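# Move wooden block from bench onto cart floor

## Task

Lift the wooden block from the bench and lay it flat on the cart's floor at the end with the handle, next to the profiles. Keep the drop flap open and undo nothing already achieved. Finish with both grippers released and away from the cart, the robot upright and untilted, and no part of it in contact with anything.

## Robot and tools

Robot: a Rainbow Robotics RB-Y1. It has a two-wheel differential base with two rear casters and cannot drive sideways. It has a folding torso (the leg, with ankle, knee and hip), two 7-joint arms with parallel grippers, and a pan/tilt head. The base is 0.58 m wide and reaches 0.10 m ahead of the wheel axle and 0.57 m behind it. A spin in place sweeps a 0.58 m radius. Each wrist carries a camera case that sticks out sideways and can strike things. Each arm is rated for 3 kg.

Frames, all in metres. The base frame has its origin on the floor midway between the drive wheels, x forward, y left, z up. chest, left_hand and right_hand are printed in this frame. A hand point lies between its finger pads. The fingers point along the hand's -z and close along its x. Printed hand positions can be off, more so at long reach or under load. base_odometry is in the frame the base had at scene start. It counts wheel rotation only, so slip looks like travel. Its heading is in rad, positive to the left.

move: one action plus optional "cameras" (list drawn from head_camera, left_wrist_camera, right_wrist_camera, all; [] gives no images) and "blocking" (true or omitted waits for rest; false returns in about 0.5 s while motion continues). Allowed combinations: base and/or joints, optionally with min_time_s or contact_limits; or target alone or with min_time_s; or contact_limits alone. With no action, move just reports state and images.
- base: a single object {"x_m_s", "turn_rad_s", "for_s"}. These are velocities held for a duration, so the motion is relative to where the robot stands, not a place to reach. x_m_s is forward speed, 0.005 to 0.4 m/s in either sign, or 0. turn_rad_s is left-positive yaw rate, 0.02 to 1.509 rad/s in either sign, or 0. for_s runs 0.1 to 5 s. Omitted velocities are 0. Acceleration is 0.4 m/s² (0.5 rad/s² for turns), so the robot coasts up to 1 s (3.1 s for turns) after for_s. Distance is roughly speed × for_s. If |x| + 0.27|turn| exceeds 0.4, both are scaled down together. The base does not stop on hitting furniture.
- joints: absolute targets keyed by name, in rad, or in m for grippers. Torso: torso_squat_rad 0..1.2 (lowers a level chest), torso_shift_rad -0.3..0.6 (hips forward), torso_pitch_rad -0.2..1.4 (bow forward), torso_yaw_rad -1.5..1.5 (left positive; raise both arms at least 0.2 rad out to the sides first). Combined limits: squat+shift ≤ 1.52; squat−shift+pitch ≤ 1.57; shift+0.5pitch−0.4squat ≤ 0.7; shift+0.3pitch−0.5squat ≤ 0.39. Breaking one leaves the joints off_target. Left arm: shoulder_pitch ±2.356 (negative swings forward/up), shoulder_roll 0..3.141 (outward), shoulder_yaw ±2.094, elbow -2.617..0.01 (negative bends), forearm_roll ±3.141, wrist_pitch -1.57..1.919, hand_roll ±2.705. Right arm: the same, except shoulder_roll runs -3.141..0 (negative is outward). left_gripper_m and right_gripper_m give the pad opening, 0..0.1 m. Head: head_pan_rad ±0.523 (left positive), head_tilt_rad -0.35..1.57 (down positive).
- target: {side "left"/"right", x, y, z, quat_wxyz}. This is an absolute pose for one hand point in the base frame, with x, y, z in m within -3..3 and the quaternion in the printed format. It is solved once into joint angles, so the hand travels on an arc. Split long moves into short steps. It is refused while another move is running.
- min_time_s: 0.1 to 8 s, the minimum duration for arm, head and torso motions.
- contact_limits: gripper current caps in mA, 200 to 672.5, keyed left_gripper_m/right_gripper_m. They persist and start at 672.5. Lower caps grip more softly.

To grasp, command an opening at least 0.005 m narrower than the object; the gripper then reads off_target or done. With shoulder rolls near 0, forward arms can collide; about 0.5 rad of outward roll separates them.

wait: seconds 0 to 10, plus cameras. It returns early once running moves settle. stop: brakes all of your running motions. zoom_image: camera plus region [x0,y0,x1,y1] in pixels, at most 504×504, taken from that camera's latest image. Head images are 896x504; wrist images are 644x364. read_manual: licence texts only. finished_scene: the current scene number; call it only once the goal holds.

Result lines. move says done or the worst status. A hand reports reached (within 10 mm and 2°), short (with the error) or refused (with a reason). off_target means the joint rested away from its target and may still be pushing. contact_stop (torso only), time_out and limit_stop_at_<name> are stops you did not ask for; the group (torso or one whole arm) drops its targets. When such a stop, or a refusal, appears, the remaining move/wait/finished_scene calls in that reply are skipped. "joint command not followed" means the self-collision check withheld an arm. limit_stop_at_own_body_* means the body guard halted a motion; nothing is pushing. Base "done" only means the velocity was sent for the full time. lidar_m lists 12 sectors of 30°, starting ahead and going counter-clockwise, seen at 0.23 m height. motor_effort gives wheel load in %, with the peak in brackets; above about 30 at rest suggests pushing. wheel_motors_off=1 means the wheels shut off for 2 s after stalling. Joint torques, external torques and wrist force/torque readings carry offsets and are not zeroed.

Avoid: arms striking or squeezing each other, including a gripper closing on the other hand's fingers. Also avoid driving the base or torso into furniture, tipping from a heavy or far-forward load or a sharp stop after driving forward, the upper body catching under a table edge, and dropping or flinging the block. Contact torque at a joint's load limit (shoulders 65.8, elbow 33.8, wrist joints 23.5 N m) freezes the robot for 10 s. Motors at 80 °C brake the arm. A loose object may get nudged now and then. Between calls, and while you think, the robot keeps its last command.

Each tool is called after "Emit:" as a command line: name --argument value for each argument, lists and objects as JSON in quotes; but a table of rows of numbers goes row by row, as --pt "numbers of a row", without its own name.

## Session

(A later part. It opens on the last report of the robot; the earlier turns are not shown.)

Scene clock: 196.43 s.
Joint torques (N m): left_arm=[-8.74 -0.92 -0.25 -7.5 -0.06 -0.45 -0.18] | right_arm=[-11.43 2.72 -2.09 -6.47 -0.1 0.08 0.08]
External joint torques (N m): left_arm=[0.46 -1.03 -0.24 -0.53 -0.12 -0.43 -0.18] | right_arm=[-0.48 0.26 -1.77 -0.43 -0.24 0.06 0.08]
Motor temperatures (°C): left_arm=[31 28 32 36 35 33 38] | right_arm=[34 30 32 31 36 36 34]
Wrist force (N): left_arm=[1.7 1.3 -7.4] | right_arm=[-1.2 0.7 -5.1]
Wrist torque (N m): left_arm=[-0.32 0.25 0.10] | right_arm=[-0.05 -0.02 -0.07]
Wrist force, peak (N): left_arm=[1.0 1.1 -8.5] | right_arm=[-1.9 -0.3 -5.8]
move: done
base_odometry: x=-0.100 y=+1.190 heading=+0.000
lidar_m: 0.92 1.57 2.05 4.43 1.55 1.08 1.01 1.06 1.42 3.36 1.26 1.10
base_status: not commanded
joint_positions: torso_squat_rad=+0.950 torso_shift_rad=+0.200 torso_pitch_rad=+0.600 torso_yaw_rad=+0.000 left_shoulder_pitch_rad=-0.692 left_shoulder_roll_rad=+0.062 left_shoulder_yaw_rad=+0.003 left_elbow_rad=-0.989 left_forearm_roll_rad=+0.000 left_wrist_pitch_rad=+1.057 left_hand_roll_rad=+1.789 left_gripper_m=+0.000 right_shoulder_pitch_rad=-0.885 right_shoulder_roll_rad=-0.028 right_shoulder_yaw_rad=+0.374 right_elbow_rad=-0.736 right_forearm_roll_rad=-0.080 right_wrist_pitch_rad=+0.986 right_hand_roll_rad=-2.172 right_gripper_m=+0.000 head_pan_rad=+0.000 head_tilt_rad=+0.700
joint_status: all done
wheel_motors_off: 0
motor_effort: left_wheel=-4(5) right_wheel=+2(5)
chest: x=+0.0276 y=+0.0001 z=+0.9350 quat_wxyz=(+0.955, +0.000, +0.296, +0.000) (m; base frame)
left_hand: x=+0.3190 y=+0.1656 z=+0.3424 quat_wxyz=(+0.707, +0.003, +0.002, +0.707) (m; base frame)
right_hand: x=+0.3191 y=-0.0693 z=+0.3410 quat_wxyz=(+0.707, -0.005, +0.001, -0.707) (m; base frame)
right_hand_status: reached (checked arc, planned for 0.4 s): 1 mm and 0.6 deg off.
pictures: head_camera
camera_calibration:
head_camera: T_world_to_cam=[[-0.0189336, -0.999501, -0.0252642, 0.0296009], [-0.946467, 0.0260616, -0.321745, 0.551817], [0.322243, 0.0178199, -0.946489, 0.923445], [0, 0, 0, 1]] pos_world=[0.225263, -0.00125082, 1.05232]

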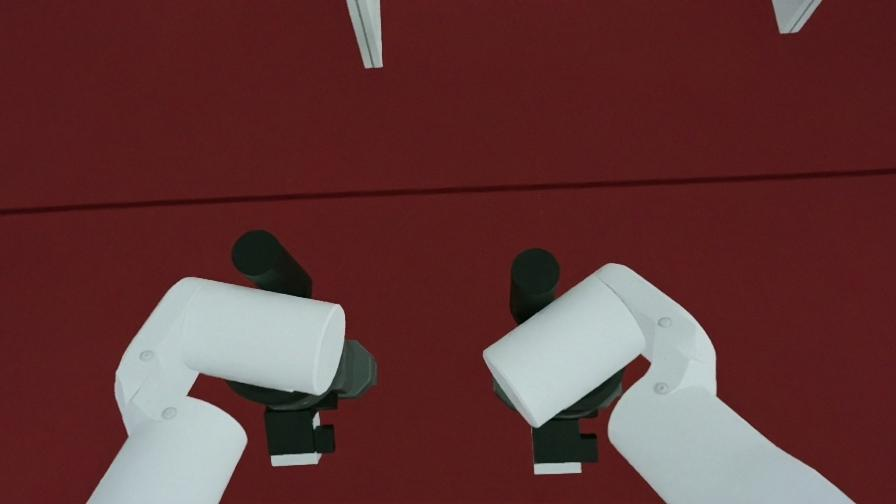

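Emit:
move --joints '{"torso_squat_rad":0.91}' --cameras '[]'

Emit:
move --target '{"side":"left","x":0.319,"y":0.1655,"z":0.342,"quat_wxyz":[0.7071,0,0,0.7071]}' --cameras '[]'

Emit:
move --target '{"side":"right","x":0.319,"y":-0.0695,"z":0.342,"quat_wxyz":[0.7071,0,0,-0.7071]}' --cameras '[]'

Emit:
move --target '{"side":"left","x":0.319,"y":0.2,"z":0.342,"quat_wxyz":[0.7071,0,0,0.7071]}' --cameras '[]'

Emit:
move --target '{"side":"right","x":0.319,"y":-0.105,"z":0.342,"quat_wxyz":[0.7071,0,0,-0.7071]}' --cameras '["head_camera"]'

Scene clock: 202.60 s.
Joint torques (N m): left_arm=[-8.13 -0.7 -0.12 -7.39 -0.16 -0.37 -0.31] | right_arm=[-11.23 2.8 -2.41 -6.35 -0.17 0.09 0.21]
External joint torques (N m): left_arm=[1.07 -0.81 -0.11 -0.42 -0.22 -0.34 -0.31] | right_arm=[-0.28 0.34 -2.09 -0.31 -0.31 0.07 0.21]
Motor temperatures (°C): left_arm=[31 28 32 36 35 33 38] | right_arm=[34 30 32 31 36 36 34]
Wrist force (N): left_arm=[0.7 1.5 -7.5] | right_arm=[-0.9 0.6 -4.6]
Wrist torque (N m): left_arm=[-0.32 0.16 0.09] | right_arm=[-0.04 -0.04 -0.09]
Wrist force, peak (N): left_arm=[0.5 1.4 -8.3] | right_arm=[-1.7 0.9 -5.5]
move: done
base_odometry: x=-0.100 y=+1.190 heading=+0.000
lidar_m: 0.93 1.57 2.05 4.43 1.55 1.07 1.02 1.07 1.41 3.35 1.28 1.10
base_status: not commanded
joint_positions: torso_squat_rad=+0.910 torso_shift_rad=+0.200 torso_pitch_rad=+0.600 torso_yaw_rad=+0.000 left_shoulder_pitch_rad=-0.692 left_shoulder_roll_rad=+0.062 left_shoulder_yaw_rad=+0.003 left_elbow_rad=-0.989 left_forearm_roll_rad=+0.000 left_wrist_pitch_rad=+1.057 left_hand_roll_rad=+1.789 left_gripper_m=+0.000 right_shoulder_pitch_rad=-0.885 right_shoulder_roll_rad=-0.028 right_shoulder_yaw_rad=+0.374 right_elbow_rad=-0.736 right_forearm_roll_rad=-0.080 right_wrist_pitch_rad=+0.986 right_hand_roll_rad=-2.172 right_gripper_m=+0.000 head_pan_rad=+0.000 head_tilt_rad=+0.700
joint_status: all done
wheel_motors_off: 0
motor_effort: left_wheel=-4(5) right_wheel=+3(5)
chest: x=+0.0321 y=+0.0001 z=+0.9569 quat_wxyz=(+0.955, +0.000, +0.296, +0.000) (m; base frame)
left_hand: x=+0.3235 y=+0.1656 z=+0.3643 quat_wxyz=(+0.707, +0.003, +0.002, +0.707) (m; base frame)
right_hand: x=+0.3235 y=-0.0693 z=+0.3630 quat_wxyz=(+0.707, -0.005, +0.001, -0.707) (m; base frame)
pictures: none
No camera images: "cameras" was empty.

Scene clock: 203.43 s.
Joint torques (N m): left_arm=[-8.97 -0.59 1.39 -5.98 0.04 -0.11 0.07] | right_arm=[-11.4 2.66 -2.02 -6.44 -0.06 0.04 0.17]
External joint torques (N m): left_arm=[0.49 -0.84 1.38 0.24 -0.02 -0.07 0.07] | right_arm=[-0.45 0.2 -1.71 -0.4 -0.2 0.02 0.17]
Motor temperatures (°C): left_arm=[31 28 32 36 35 33 38] | right_arm=[34 30 32 31 36 36 34]
Wrist force (N): left_arm=[1.2 1.3 -7.9] | right_arm=[-1.5 1.1 -4.5]
Wrist torque (N m): left_arm=[-0.30 0.21 0.07] | right_arm=[-0.08 -0.05 -0.09]
Wrist force, peak (N): left_arm=[1.3 2.0 -8.5] | right_arm=[-1.3 0.7 -5.3]
move: done
base_odometry: x=-0.100 y=+1.190 heading=+0.000
lidar_m: 0.91 1.56 2.05 4.43 1.54 1.09 1.03 1.07 1.41 3.35 1.27 1.10
base_status: not commanded
joint_positions: torso_squat_rad=+0.910 torso_shift_rad=+0.200 torso_pitch_rad=+0.600 torso_yaw_rad=+0.000 left_shoulder_pitch_rad=-0.751 left_shoulder_roll_rad=+0.065 left_shoulder_yaw_rad=+0.010 left_elbow_rad=-0.804 left_forearm_roll_rad=+0.003 left_wrist_pitch_rad=+0.920 left_hand_roll_rad=+1.796 left_gripper_m=+0.000 right_shoulder_pitch_rad=-0.885 right_shoulder_roll_rad=-0.028 right_shoulder_yaw_rad=+0.374 right_elbow_rad=-0.736 right_forearm_roll_rad=-0.080 right_wrist_pitch_rad=+0.986 right_hand_roll_rad=-2.172 right_gripper_m=+0.000 head_pan_rad=+0.000 head_tilt_rad=+0.700
joint_status: all done
wheel_motors_off: 0
motor_effort: left_wheel=-4(4) right_wheel=+3(6)
chest: x=+0.0321 y=+0.0001 z=+0.9569 quat_wxyz=(+0.955, +0.000, +0.296, +0.000) (m; base frame)
left_hand: x=+0.3190 y=+0.1655 z=+0.3421 quat_wxyz=(+0.707, +0.000, +0.000, +0.707) (m; base frame)
left_hand_status: reached (checked arc, planned for 0.5 s): 0 mm and 0.0 deg off.
right_hand: x=+0.3235 y=-0.0693 z=+0.3630 quat_wxyz=(+0.707, -0.005, +0.001, -0.707) (m; base frame)
pictures: none
No camera images: "cameras" was empty.

Scene clock: 204.57 s.
Joint torques (N m): left_arm=[-8.63 -0.74 1.32 -6.01 0.06 -0.17 0.15] | right_arm=[-12.78 2.87 0.54 -4.99 -0.08 0.14 -0.31]
External joint torques (N m): left_arm=[0.83 -0.99 1.31 0.21 0.01 -0.13 0.15] | right_arm=[-1.23 0.6 0.82 -0.09 -0.2 0.15 -0.31]
Motor temperatures (°C): left_arm=[31 28 32 36 35 33 38] | right_arm=[34 30 32 31 36 36 34]
Wrist force (N): left_arm=[0.9 0.7 -7.6] | right_arm=[-0.9 1.3 -4.6]
Wrist torque (N m): left_arm=[-0.21 0.18 0.06] | right_arm=[-0.14 0.01 -0.07]
Wrist force, peak (N): left_arm=[0.6 1.4 -8.5] | right_arm=[0.3 0.1 -5.7]
move: done
base_odometry: x=-0.100 y=+1.190 heading=+0.000
lidar_m: 0.92 1.58 2.06 4.44 1.57 1.09 1.02 1.05 1.40 3.35 1.28 1.11
base_status: not commanded
joint_positions: torso_squat_rad=+0.910 torso_shift_rad=+0.200 torso_pitch_rad=+0.600 torso_yaw_rad=+0.000 left_shoulder_pitch_rad=-0.751 left_shoulder_roll_rad=+0.065 left_shoulder_yaw_rad=+0.010 left_elbow_rad=-0.804 left_forearm_roll_rad=+0.003 left_wrist_pitch_rad=+0.920 left_hand_roll_rad=+1.796 left_gripper_m=+0.000 right_shoulder_pitch_rad=-0.994 right_shoulder_roll_rad=+0.000 right_shoulder_yaw_rad=+0.415 right_elbow_rad=-0.451 right_forearm_roll_rad=-0.141 right_wrist_pitch_rad=+0.792 right_hand_roll_rad=-2.188 right_gripper_m=+0.000 head_pan_rad=+0.000 head_tilt_rad=+0.700
joint_status: all done
wheel_motors_off: 0
motor_effort: left_wheel=-3(5) right_wheel=+4(5)
chest: x=+0.0321 y=+0.0001 z=+0.9569 quat_wxyz=(+0.955, +0.000, +0.296, +0.000) (m; base frame)
left_hand: x=+0.3191 y=+0.1655 z=+0.3421 quat_wxyz=(+0.707, +0.000, +0.000, +0.707) (m; base frame)
right_hand: x=+0.3190 y=-0.0700 z=+0.3421 quat_wxyz=(+0.707, +0.001, +0.000, -0.707) (m; base frame)
right_hand_status: reached (checked arc, planned for 0.6 s): 0 mm and 0.1 deg off.
pictures: none
No camera images: "cameras" was empty.

Scene clock: 205.20 s.
Joint torques (N m): left_arm=[-8.31 0.48 1.25 -6.94 0.15 -0.15 0.06] | right_arm=[-12.63 3.29 0.48 -4.84 -0.08 0.04 -0.26]
External joint torques (N m): left_arm=[0.73 -1.29 0.87 -0.7 0.1 -0.11 0.06] | right_arm=[-1.09 1.02 0.77 0.06 -0.2 0.04 -0.26]
Motor temperatures (°C): left_arm=[31 28 32 36 35 33 38] | right_arm=[34 30 32 31 36 36 34]
Wrist force (N): left_arm=[1.4 2.1 -7.2] | right_arm=[-1.1 0.5 -4.8]
Wrist torque (N m): left_arm=[-0.39 0.25 0.11] | right_arm=[-0.05 0.00 -0.05]
Wrist force, peak (N): left_arm=[3.2 -0.1 -7.9] | right_arm=[-1.0 0.5 -5.3]
move: done
base_odometry: x=-0.100 y=+1.190 heading=+0.000
lidar_m: 0.91 1.57 2.05 4.44 1.56 1.08 1.02 1.06 1.40 3.36 1.27 1.10
base_status: not commanded
joint_positions: torso_squat_rad=+0.910 torso_shift_rad=+0.200 torso_pitch_rad=+0.600 torso_yaw_rad=+0.000 left_shoulder_pitch_rad=-0.723 left_shoulder_roll_rad=+0.119 left_shoulder_yaw_rad=+0.035 left_elbow_rad=-0.832 left_forearm_roll_rad=+0.060 left_wrist_pitch_rad=+0.924 left_hand_roll_rad=+1.724 left_gripper_m=+0.000 right_shoulder_pitch_rad=-0.994 right_shoulder_roll_rad=+0.000 right_shoulder_yaw_rad=+0.415 right_elbow_rad=-0.451 right_forearm_roll_rad=-0.141 right_wrist_pitch_rad=+0.792 right_hand_roll_rad=-2.188 right_gripper_m=+0.000 head_pan_rad=+0.000 head_tilt_rad=+0.700
joint_status: all done
wheel_motors_off: 0
motor_effort: left_wheel=-4(5) right_wheel=+4(4)
chest: x=+0.0321 y=+0.0001 z=+0.9569 quat_wxyz=(+0.955, +0.000, +0.296, +0.000) (m; base frame)
left_hand: x=+0.3194 y=+0.1996 z=+0.3419 quat_wxyz=(+0.707, +0.001, -0.002, +0.707) (m; base frame)
left_hand_status: reached (checked arc, planned for 0.3 s): 1 mm and 0.3 deg off.
right_hand: x=+0.3190 y=-0.0700 z=+0.3421 quat_wxyz=(+0.707, +0.001, +0.000, -0.707) (m; base frame)
pictures: none
No camera images: "cameras" was empty.

Scene clock: 206.20 s.
Joint torques (N m): left_arm=[-8.4 0.46 1.41 -6.86 0.2 -0.19 0.03] | right_arm=[-10.97 1.93 -2.6 -5.97 -0.23 0 0.01]
External joint torques (N m): left_arm=[0.64 -1.31 1.03 -0.62 0.16 -0.15 0.03] | right_arm=[-0.31 1.08 -1.99 -0.69 -0.36 -0.02 0.01]
Motor temperatures (°C): left_arm=[31 28 32 36 35 33 38] | right_arm=[34 30 32 31 36 36 34]
Wrist force (N): left_arm=[1.0 1.2 -7.9] | right_arm=[-1.6 0.9 -4.4]
Wrist torque (N m): left_arm=[-0.28 0.16 0.11] | right_arm=[-0.07 -0.10 -0.06]
Wrist force, peak (N): left_arm=[0.6 1.4 -8.4] | right_arm=[-0.1 0.3 -5.6]
move: done
base_odometry: x=-0.100 y=+1.190 heading=+0.000
lidar_m: 0.92 1.57 2.06 4.43 1.55 1.08 1.02 1.06 1.40 3.36 1.28 1.09
base_status: not commanded
joint_positions: torso_squat_rad=+0.910 torso_shift_rad=+0.200 torso_pitch_rad=+0.600 torso_yaw_rad=+0.000 left_shoulder_pitch_rad=-0.723 left_shoulder_roll_rad=+0.119 left_shoulder_yaw_rad=+0.035 left_elbow_rad=-0.832 left_forearm_roll_rad=+0.060 left_wrist_pitch_rad=+0.924 left_hand_roll_rad=+1.724 left_gripper_m=+0.000 right_shoulder_pitch_rad=-0.893 right_shoulder_roll_rad=-0.088 right_shoulder_yaw_rad=+0.403 right_elbow_rad=-0.634 right_forearm_roll_rad=-0.171 right_wrist_pitch_rad=+0.871 right_hand_roll_rad=-2.121 right_gripper_m=+0.000 head_pan_rad=+0.000 head_tilt_rad=+0.700
joint_status: all done
wheel_motors_off: 0
motor_effort: left_wheel=-3(4) right_wheel=+3(5)
chest: x=+0.0321 y=+0.0001 z=+0.9569 quat_wxyz=(+0.955, +0.000, +0.296, +0.000) (m; base frame)
left_hand: x=+0.3194 y=+0.1995 z=+0.3419 quat_wxyz=(+0.707, +0.001, -0.002, +0.707) (m; base frame)
right_hand: x=+0.3188 y=-0.1053 z=+0.3421 quat_wxyz=(+0.707, -0.005, +0.001, -0.707) (m; base frame)
right_hand_status: reached (checked arc, planned for 0.5 s): 0 mm and 0.6 deg off.
pictures: head_camera
camera_calibration:
head_camera: T_world_to_cam=[[-0.0189344, -0.999502, -0.0252601, 0.0302358], [-0.946477, 0.0260605, -0.321716, 0.563031], [0.322214, 0.0178166, -0.946499, 0.942867], [0, 0, 0, 1]] pos_world=[0.229663, -0.00125082, 1.07432]

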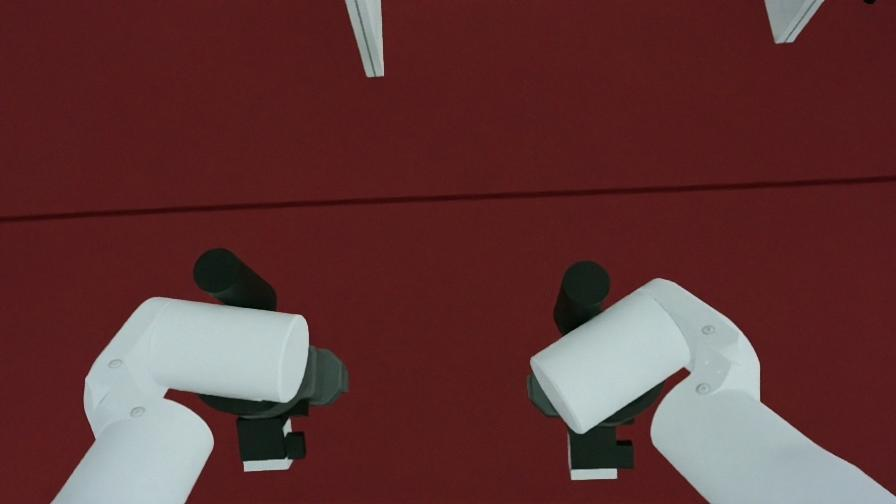

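Emit:
move --joints '{"torso_squat_rad":0.35,"left_shoulder_pitch_rad":-0.439,"left_shoulder_roll_rad":0.1,"left_shoulder_yaw_rad":-0.048,"left_elbow_rad":-1.361,"left_forearm_roll_rad":-0.043,"left_wrist_pitch_rad":1.18,"left_hand_roll_rad":1.777,"right_shoulder_pitch_rad":-0.579,"right_shoulder_roll_rad":-0.1,"right_shoulder_yaw_rad":0.357,"right_elbow_rad":-1.204,"right_forearm_roll_rad":0.07,"right_wrist_pitch_rad":1.177,"right_hand_roll_rad":-2.141}' --cameras '[]'

Emit:
move --target '{"side":"left","x":0.36,"y":0.205,"z":0.803,"quat_wxyz":[0.7071,0,0,0.7071]}' --cameras '[]'

Emit:
move --target '{"side":"right","x":0.36,"y":-0.108,"z":0.803,"quat_wxyz":[0.7071,0,0,-0.7071]}' --cameras '[]'

Emit:
move --base '{"x_m_s":0.15,"for_s":2.6}'

Scene clock: 213.20 s.
Joint torques (N m): left_arm=[-5.21 -0.47 0.43 -7.91 -0.27 -0.41 0.12] | right_arm=[-7.04 1.96 -1.58 -7.84 0.07 -0.04 -0.32]
External joint torques (N m): left_arm=[0.34 -1.11 0.07 -0.29 -0.2 -0.38 0.12] | right_arm=[-0.13 0.24 -1.4 -0.94 -0.23 -0.1 -0.32]
Motor temperatures (°C): left_arm=[31 28 32 36 35 33 38] | right_arm=[34 30 32 31 36 36 34]
Wrist force (N): left_arm=[1.0 1.8 -7.0] | right_arm=[-1.9 0.5 -5.0]
Wrist torque (N m): left_arm=[-0.35 0.20 0.07] | right_arm=[-0.07 -0.06 -0.05]
Wrist force, peak (N): left_arm=[1.2 2.6 -8.4] | right_arm=[-1.6 0.4 -5.5]
move: done
base_odometry: x=-0.100 y=+1.190 heading=+0.000
lidar_m: 0.92 1.58 2.05 4.42 1.56 1.08 1.02 1.07 1.41 3.34 1.28 1.09
base_status: not commanded
joint_positions: torso_squat_rad=+0.350 torso_shift_rad=+0.200 torso_pitch_rad=+0.600 torso_yaw_rad=+0.000 left_shoulder_pitch_rad=-0.439 left_shoulder_roll_rad=+0.100 left_shoulder_yaw_rad=-0.048 left_elbow_rad=-1.361 left_forearm_roll_rad=-0.043 left_wrist_pitch_rad=+1.180 left_hand_roll_rad=+1.777 left_gripper_m=+0.000 right_shoulder_pitch_rad=-0.579 right_shoulder_roll_rad=-0.100 right_shoulder_yaw_rad=+0.357 right_elbow_rad=-1.204 right_forearm_roll_rad=+0.070 right_wrist_pitch_rad=+1.177 right_hand_roll_rad=-2.141 right_gripper_m=+0.000 head_pan_rad=+0.000 head_tilt_rad=+0.700
joint_status: all done
wheel_motors_off: 0
motor_effort: left_wheel=-3(6) right_wheel=+4(6)
chest: x=+0.0774 y=+0.0001 z=+1.1803 quat_wxyz=(+0.955, +0.000, +0.296, +0.000) (m; base frame)
left_hand: x=+0.3280 y=+0.2083 z=+0.6126 quat_wxyz=(+0.711, +0.021, -0.029, +0.702) (m; base frame)
right_hand: x=+0.3312 y=-0.1239 z=+0.6056 quat_wxyz=(+0.708, -0.025, -0.037, -0.705) (m; base frame)
pictures: none
No camera images: "cameras" was empty.

Scene clock: 214.60 s.
Joint torques (N m): left_arm=[-5.86 1.37 2.84 -8.37 0.19 -0.53 0.23] | right_arm=[-7.11 2.26 -1.69 -7.33 0.1 0.08 -0.27]
External joint torques (N m): left_arm=[0.89 -0.73 1.41 0.25 0.13 -0.47 0.23] | right_arm=[-0.2 0.55 -1.5 -0.42 -0.2 0.02 -0.27]
Motor temperatures (°C): left_arm=[31 28 32 36 35 33 38] | right_arm=[34 30 32 31 36 36 34]
Wrist force (N): left_arm=[0.8 0.6 -7.7] | right_arm=[-1.9 0.8 -4.5]
Wrist torque (N m): left_arm=[-0.23 0.19 0.07] | right_arm=[-0.09 -0.05 -0.07]
Wrist force, peak (N): left_arm=[0.8 1.9 -8.6] | right_arm=[-2.1 0.1 -5.7]
move: done
base_odometry: x=-0.100 y=+1.190 heading=+0.000
lidar_m: 0.92 1.57 2.06 4.42 1.55 1.08 1.02 1.06 1.41 3.35 1.27 1.10
base_status: not commanded
joint_positions: torso_squat_rad=+0.350 torso_shift_rad=+0.200 torso_pitch_rad=+0.600 torso_yaw_rad=+0.000 left_shoulder_pitch_rad=-0.452 left_shoulder_roll_rad=+0.208 left_shoulder_yaw_rad=-0.016 left_elbow_rad=-2.107 left_forearm_roll_rad=+0.154 left_wrist_pitch_rad=+1.919 left_hand_roll_rad=+1.818 left_gripper_m=+0.000 right_shoulder_pitch_rad=-0.579 right_shoulder_roll_rad=-0.100 right_shoulder_yaw_rad=+0.357 right_elbow_rad=-1.204 right_forearm_roll_rad=+0.070 right_wrist_pitch_rad=+1.177 right_hand_roll_rad=-2.141 right_gripper_m=+0.000 head_pan_rad=+0.000 head_tilt_rad=+0.700
joint_status: all done
wheel_motors_off: 0
motor_effort: left_wheel=-4(5) right_wheel=+3(6)
chest: x=+0.0773 y=+0.0001 z=+1.1803 quat_wxyz=(+0.955, +0.000, +0.296, +0.000) (m; base frame)
left_hand: x=+0.3596 y=+0.2051 z=+0.8027 quat_wxyz=(+0.707, -0.004, -0.003, +0.707) (m; base frame)
left_hand_status: reached (checked arc, planned for 1.1 s): 1 mm and 0.6 deg off.
right_hand: x=+0.3313 y=-0.1239 z=+0.6056 quat_wxyz=(+0.708, -0.025, -0.037, -0.705) (m; base frame)
pictures: none
No camera images: "cameras" was empty.

Scene clock: 216.07 s.
Joint torques (N m): left_arm=[-5.77 1.54 2.39 -8.41 0.06 -0.42 0.19] | right_arm=[-8.7 -0.16 -2.82 -8.71 0.13 -0.12 -0.25]
External joint torques (N m): left_arm=[0.98 -0.56 0.96 0.2 -0.01 -0.36 0.19] | right_arm=[-0.61 -0.65 -1.56 -0.63 -0.03 -0.09 -0.25]
Motor temperatures (°C): left_arm=[31 28 32 36 35 33 38] | right_arm=[34 30 32 31 36 36 34]
Wrist force (N): left_arm=[1.4 0.8 -8.0] | right_arm=[-0.7 0.6 -5.1]
Wrist torque (N m): left_arm=[-0.28 0.28 0.05] | right_arm=[-0.08 0.03 -0.07]
Wrist force, peak (N): left_arm=[1.1 0.7 -8.4] | right_arm=[-2.2 0.5 -5.6]
move: done
base_odometry: x=-0.100 y=+1.190 heading=+0.000
lidar_m: 0.92 1.57 2.06 4.44 1.56 1.08 1.02 1.07 1.41 3.34 1.26 1.10
base_status: not commanded
joint_positions: torso_squat_rad=+0.350 torso_shift_rad=+0.200 torso_pitch_rad=+0.600 torso_yaw_rad=+0.000 left_shoulder_pitch_rad=-0.452 left_shoulder_roll_rad=+0.208 left_shoulder_yaw_rad=-0.016 left_elbow_rad=-2.107 left_forearm_roll_rad=+0.154 left_wrist_pitch_rad=+1.919 left_hand_roll_rad=+1.818 left_gripper_m=+0.000 right_shoulder_pitch_rad=-0.591 right_shoulder_roll_rad=-0.213 right_shoulder_yaw_rad=+0.346 right_elbow_rad=-2.022 right_forearm_roll_rad=-0.137 right_wrist_pitch_rad=+1.919 right_hand_roll_rad=-2.165 right_gripper_m=+0.000 head_pan_rad=+0.000 head_tilt_rad=+0.700
joint_status: all done
wheel_motors_off: 0
motor_effort: left_wheel=-3(5) right_wheel=+3(5)
chest: x=+0.0773 y=+0.0001 z=+1.1803 quat_wxyz=(+0.955, +0.000, +0.296, +0.000) (m; base frame)
left_hand: x=+0.3596 y=+0.2051 z=+0.8027 quat_wxyz=(+0.707, -0.004, -0.003, +0.707) (m; base frame)
right_hand: x=+0.3596 y=-0.1082 z=+0.8025 quat_wxyz=(+0.707, +0.007, -0.002, -0.707) (m; base frame)
right_hand_status: reached (checked arc, planned for 1.2 s): 1 mm and 0.8 deg off.
pictures: none
No camera images: "cameras" was empty.

Scene clock: 219.50 s.
Joint torques (N m): left_arm=[-6.04 1.56 2.55 -8.3 0.2 -0.38 0.11] | right_arm=[-8.59 0.22 -3.06 -8.75 0 -0.01 -0.38]
External joint torques (N m): left_arm=[0.71 -0.54 1.12 0.31 0.13 -0.32 0.11] | right_arm=[-0.5 -0.28 -1.8 -0.67 -0.15 0.02 -0.38]
Motor temperatures (°C): left_arm=[31 28 32 36 35 33 38] | right_arm=[34 30 32 31 36 36 34]
Wrist force (N): left_arm=[0.8 1.0 -7.5] | right_arm=[-0.9 0.3 -5.3]
Wrist torque (N m): left_arm=[-0.26 0.19 0.07] | right_arm=[-0.03 0.04 -0.07]
Wrist force, peak (N): left_arm=[0.4 1.6 -8.6] | right_arm=[-1.3 0.4 -5.5]
move: done
base_odometry: x=+0.290 y=+1.190 heading=+0.001
lidar_m: 0.61 0.54 1.53 3.71 2.14 1.49 1.41 1.46 1.93 1.59 0.80 0.80
base_status: done (sent for 2.6 of 2.6 s)
joint_positions: torso_squat_rad=+0.350 torso_shift_rad=+0.200 torso_pitch_rad=+0.600 torso_yaw_rad=+0.000 left_shoulder_pitch_rad=-0.452 left_shoulder_roll_rad=+0.208 left_shoulder_yaw_rad=-0.016 left_elbow_rad=-2.107 left_forearm_roll_rad=+0.154 left_wrist_pitch_rad=+1.919 left_hand_roll_rad=+1.818 left_gripper_m=+0.000 right_shoulder_pitch_rad=-0.591 right_shoulder_roll_rad=-0.213 right_shoulder_yaw_rad=+0.346 right_elbow_rad=-2.022 right_forearm_roll_rad=-0.137 right_wrist_pitch_rad=+1.919 right_hand_roll_rad=-2.165 right_gripper_m=+0.000 head_pan_rad=+0.000 head_tilt_rad=+0.700
joint_status: not commanded
wheel_motors_off: 0
motor_effort: left_wheel=+6(20) right_wheel=-4(26)
chest: x=+0.0774 y=+0.0001 z=+1.1803 quat_wxyz=(+0.955, +0.000, +0.296, +0.000) (m; base frame)
left_hand: x=+0.3596 y=+0.2051 z=+0.8026 quat_wxyz=(+0.707, -0.004, -0.003, +0.707) (m; base frame)
right_hand: x=+0.3596 y=-0.1082 z=+0.8025 quat_wxyz=(+0.707, +0.007, -0.002, -0.707) (m; base frame)
pictures: head_camera, left_wrist_camera, right_wrist_camera
camera_calibration:
head_camera: T_world_to_cam=[[-0.0189371, -0.999502, -0.0252595, 0.0367361], [-0.946508, 0.0260612, -0.321626, 0.677732], [0.322124, 0.0178177, -0.94653, 1.13966], [0, 0, 0, 1]] pos_world=[0.275063, -0.00125082, 1.29762]
left_wrist_camera: T_world_to_cam=[[-0.0263181, 0.999592, -0.0111286, -0.187146], [0.883222, 0.0284656, 0.46809, -0.670143], [0.468216, 0.00249026, -0.883611, 0.612778], [0, 0, 0, 1]] pos_world=[0.300048, 0.20462, 0.853061]
right_wrist_camera: T_world_to_cam=[[-0.029003, 0.999394, -0.0192499, 0.132804], [0.855239, 0.034779, 0.517065, -0.691688], [0.517421, -0.00146682, -0.85573, 0.572651], [0, 0, 0, 1]] pos_world=[0.299109, -0.107827, 0.850239]

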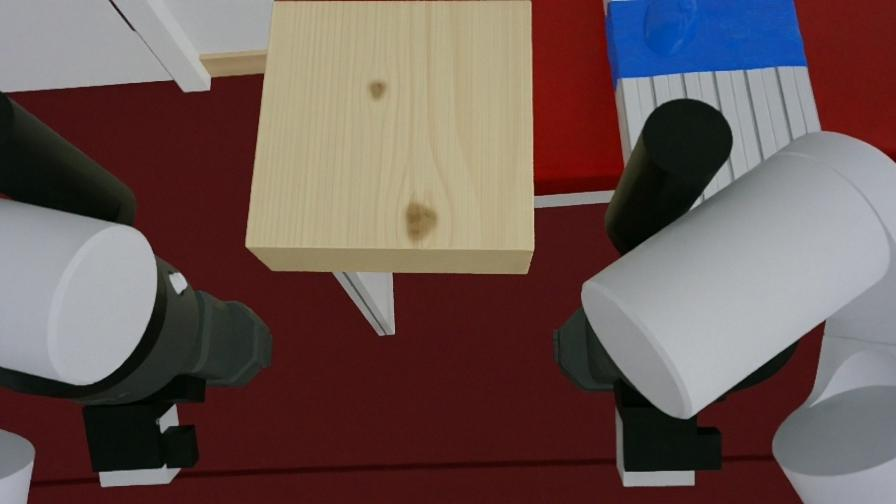

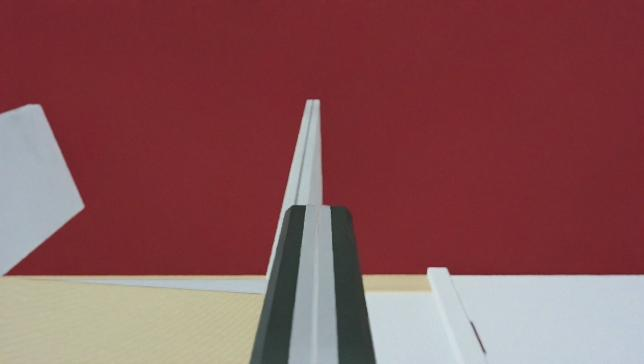

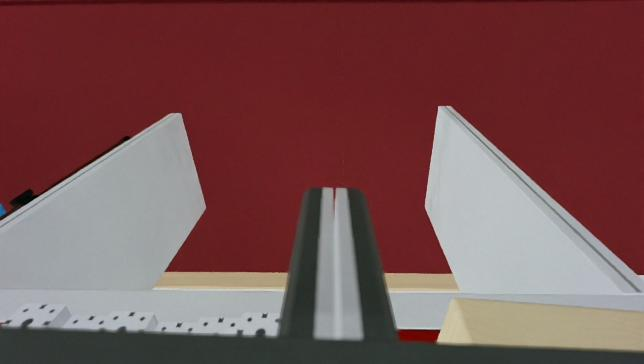

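Emit:
move --base '{"x_m_s":0.1,"for_s":1.95}'

Scene clock: 227.73 s.
Joint torques (N m): left_arm=[-5.99 1.44 2.58 -8.29 0.1 -0.34 0.14] | right_arm=[-8.5 -0.16 -2.89 -8.65 0 0.01 -0.17]
External joint torques (N m): left_arm=[0.76 -0.65 1.15 0.32 0.03 -0.28 0.14] | right_arm=[-0.42 -0.66 -1.63 -0.57 -0.16 0.04 -0.17]
Motor temperatures (°C): left_arm=[31 28 32 37 34 33 38] | right_arm=[34 30 32 31 36 36 34]
Wrist force (N): left_arm=[0.7 1.7 -7.6] | right_arm=[-1.0 0.4 -4.8]
Wrist torque (N m): left_arm=[-0.35 0.17 0.08] | right_arm=[-0.05 0.03 -0.06]
Wrist force, peak (N): left_arm=[1.6 1.7 -8.6] | right_arm=[-0.8 0.8 -5.7]
move: done
base_odometry: x=+0.487 y=+1.190 heading=+0.001
lidar_m: 0.67 0.36 1.26 3.09 2.43 1.71 1.62 1.66 2.20 1.08 0.66 0.76
base_status: done (sent for 1.97 of 1.97 s)
joint_positions: torso_squat_rad=+0.350 torso_shift_rad=+0.200 torso_pitch_rad=+0.600 torso_yaw_rad=+0.000 left_shoulder_pitch_rad=-0.452 left_shoulder_roll_rad=+0.208 left_shoulder_yaw_rad=-0.016 left_elbow_rad=-2.107 left_forearm_roll_rad=+0.154 left_wrist_pitch_rad=+1.919 left_hand_roll_rad=+1.818 left_gripper_m=+0.000 right_shoulder_pitch_rad=-0.591 right_shoulder_roll_rad=-0.213 right_shoulder_yaw_rad=+0.346 right_elbow_rad=-2.022 right_forearm_roll_rad=-0.137 right_wrist_pitch_rad=+1.919 right_hand_roll_rad=-2.166 right_gripper_m=+0.000 head_pan_rad=+0.000 head_tilt_rad=+0.700
joint_status: not commanded
wheel_motors_off: 0
motor_effort: left_wheel=+6(30) right_wheel=-6(20)
chest: x=+0.0774 y=+0.0001 z=+1.1803 quat_wxyz=(+0.955, +0.000, +0.296, +0.000) (m; base frame)
left_hand: x=+0.3596 y=+0.2051 z=+0.8026 quat_wxyz=(+0.707, -0.004, -0.003, +0.707) (m; base frame)
right_hand: x=+0.3597 y=-0.1082 z=+0.8025 quat_wxyz=(+0.707, +0.007, -0.002, -0.707) (m; base frame)
pictures: head_camera, left_wrist_camera, right_wrist_camera
camera_calibration:
head_camera: T_world_to_cam=[[-0.0189361, -0.999502, -0.0252592, 0.0367354], [-0.946508, 0.0260602, -0.321626, 0.677732], [0.322124, 0.0178177, -0.94653, 1.13966], [0, 0, 0, 1]] pos_world=[0.275063, -0.00125082, 1.29762]
left_wrist_camera: T_world_to_cam=[[-0.0263201, 0.999592, -0.0111254, -0.187148], [0.883286, 0.0284661, 0.46797, -0.67006], [0.468096, 0.00249008, -0.883674, 0.612868], [0, 0, 0, 1]] pos_world=[0.300047, 0.20462, 0.853061]
right_wrist_camera: T_world_to_cam=[[-0.029004, 0.999394, -0.0192476, 0.132802], [0.855266, 0.0347786, 0.517021, -0.691659], [0.517378, -0.00146611, -0.855756, 0.572687], [0, 0, 0, 1]] pos_world=[0.299109, -0.107827, 0.850239]

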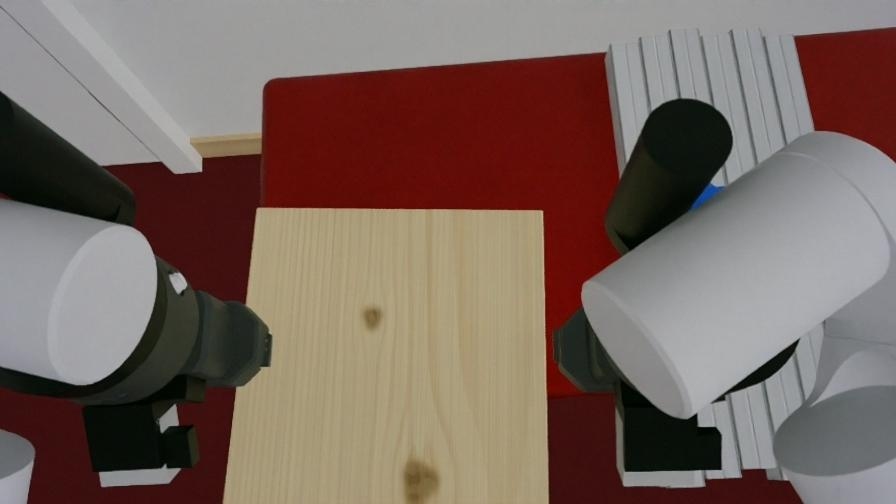

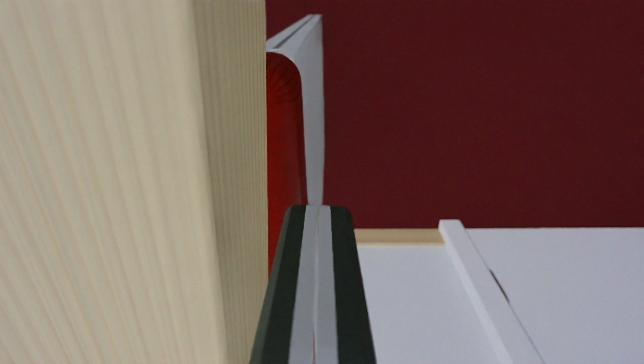

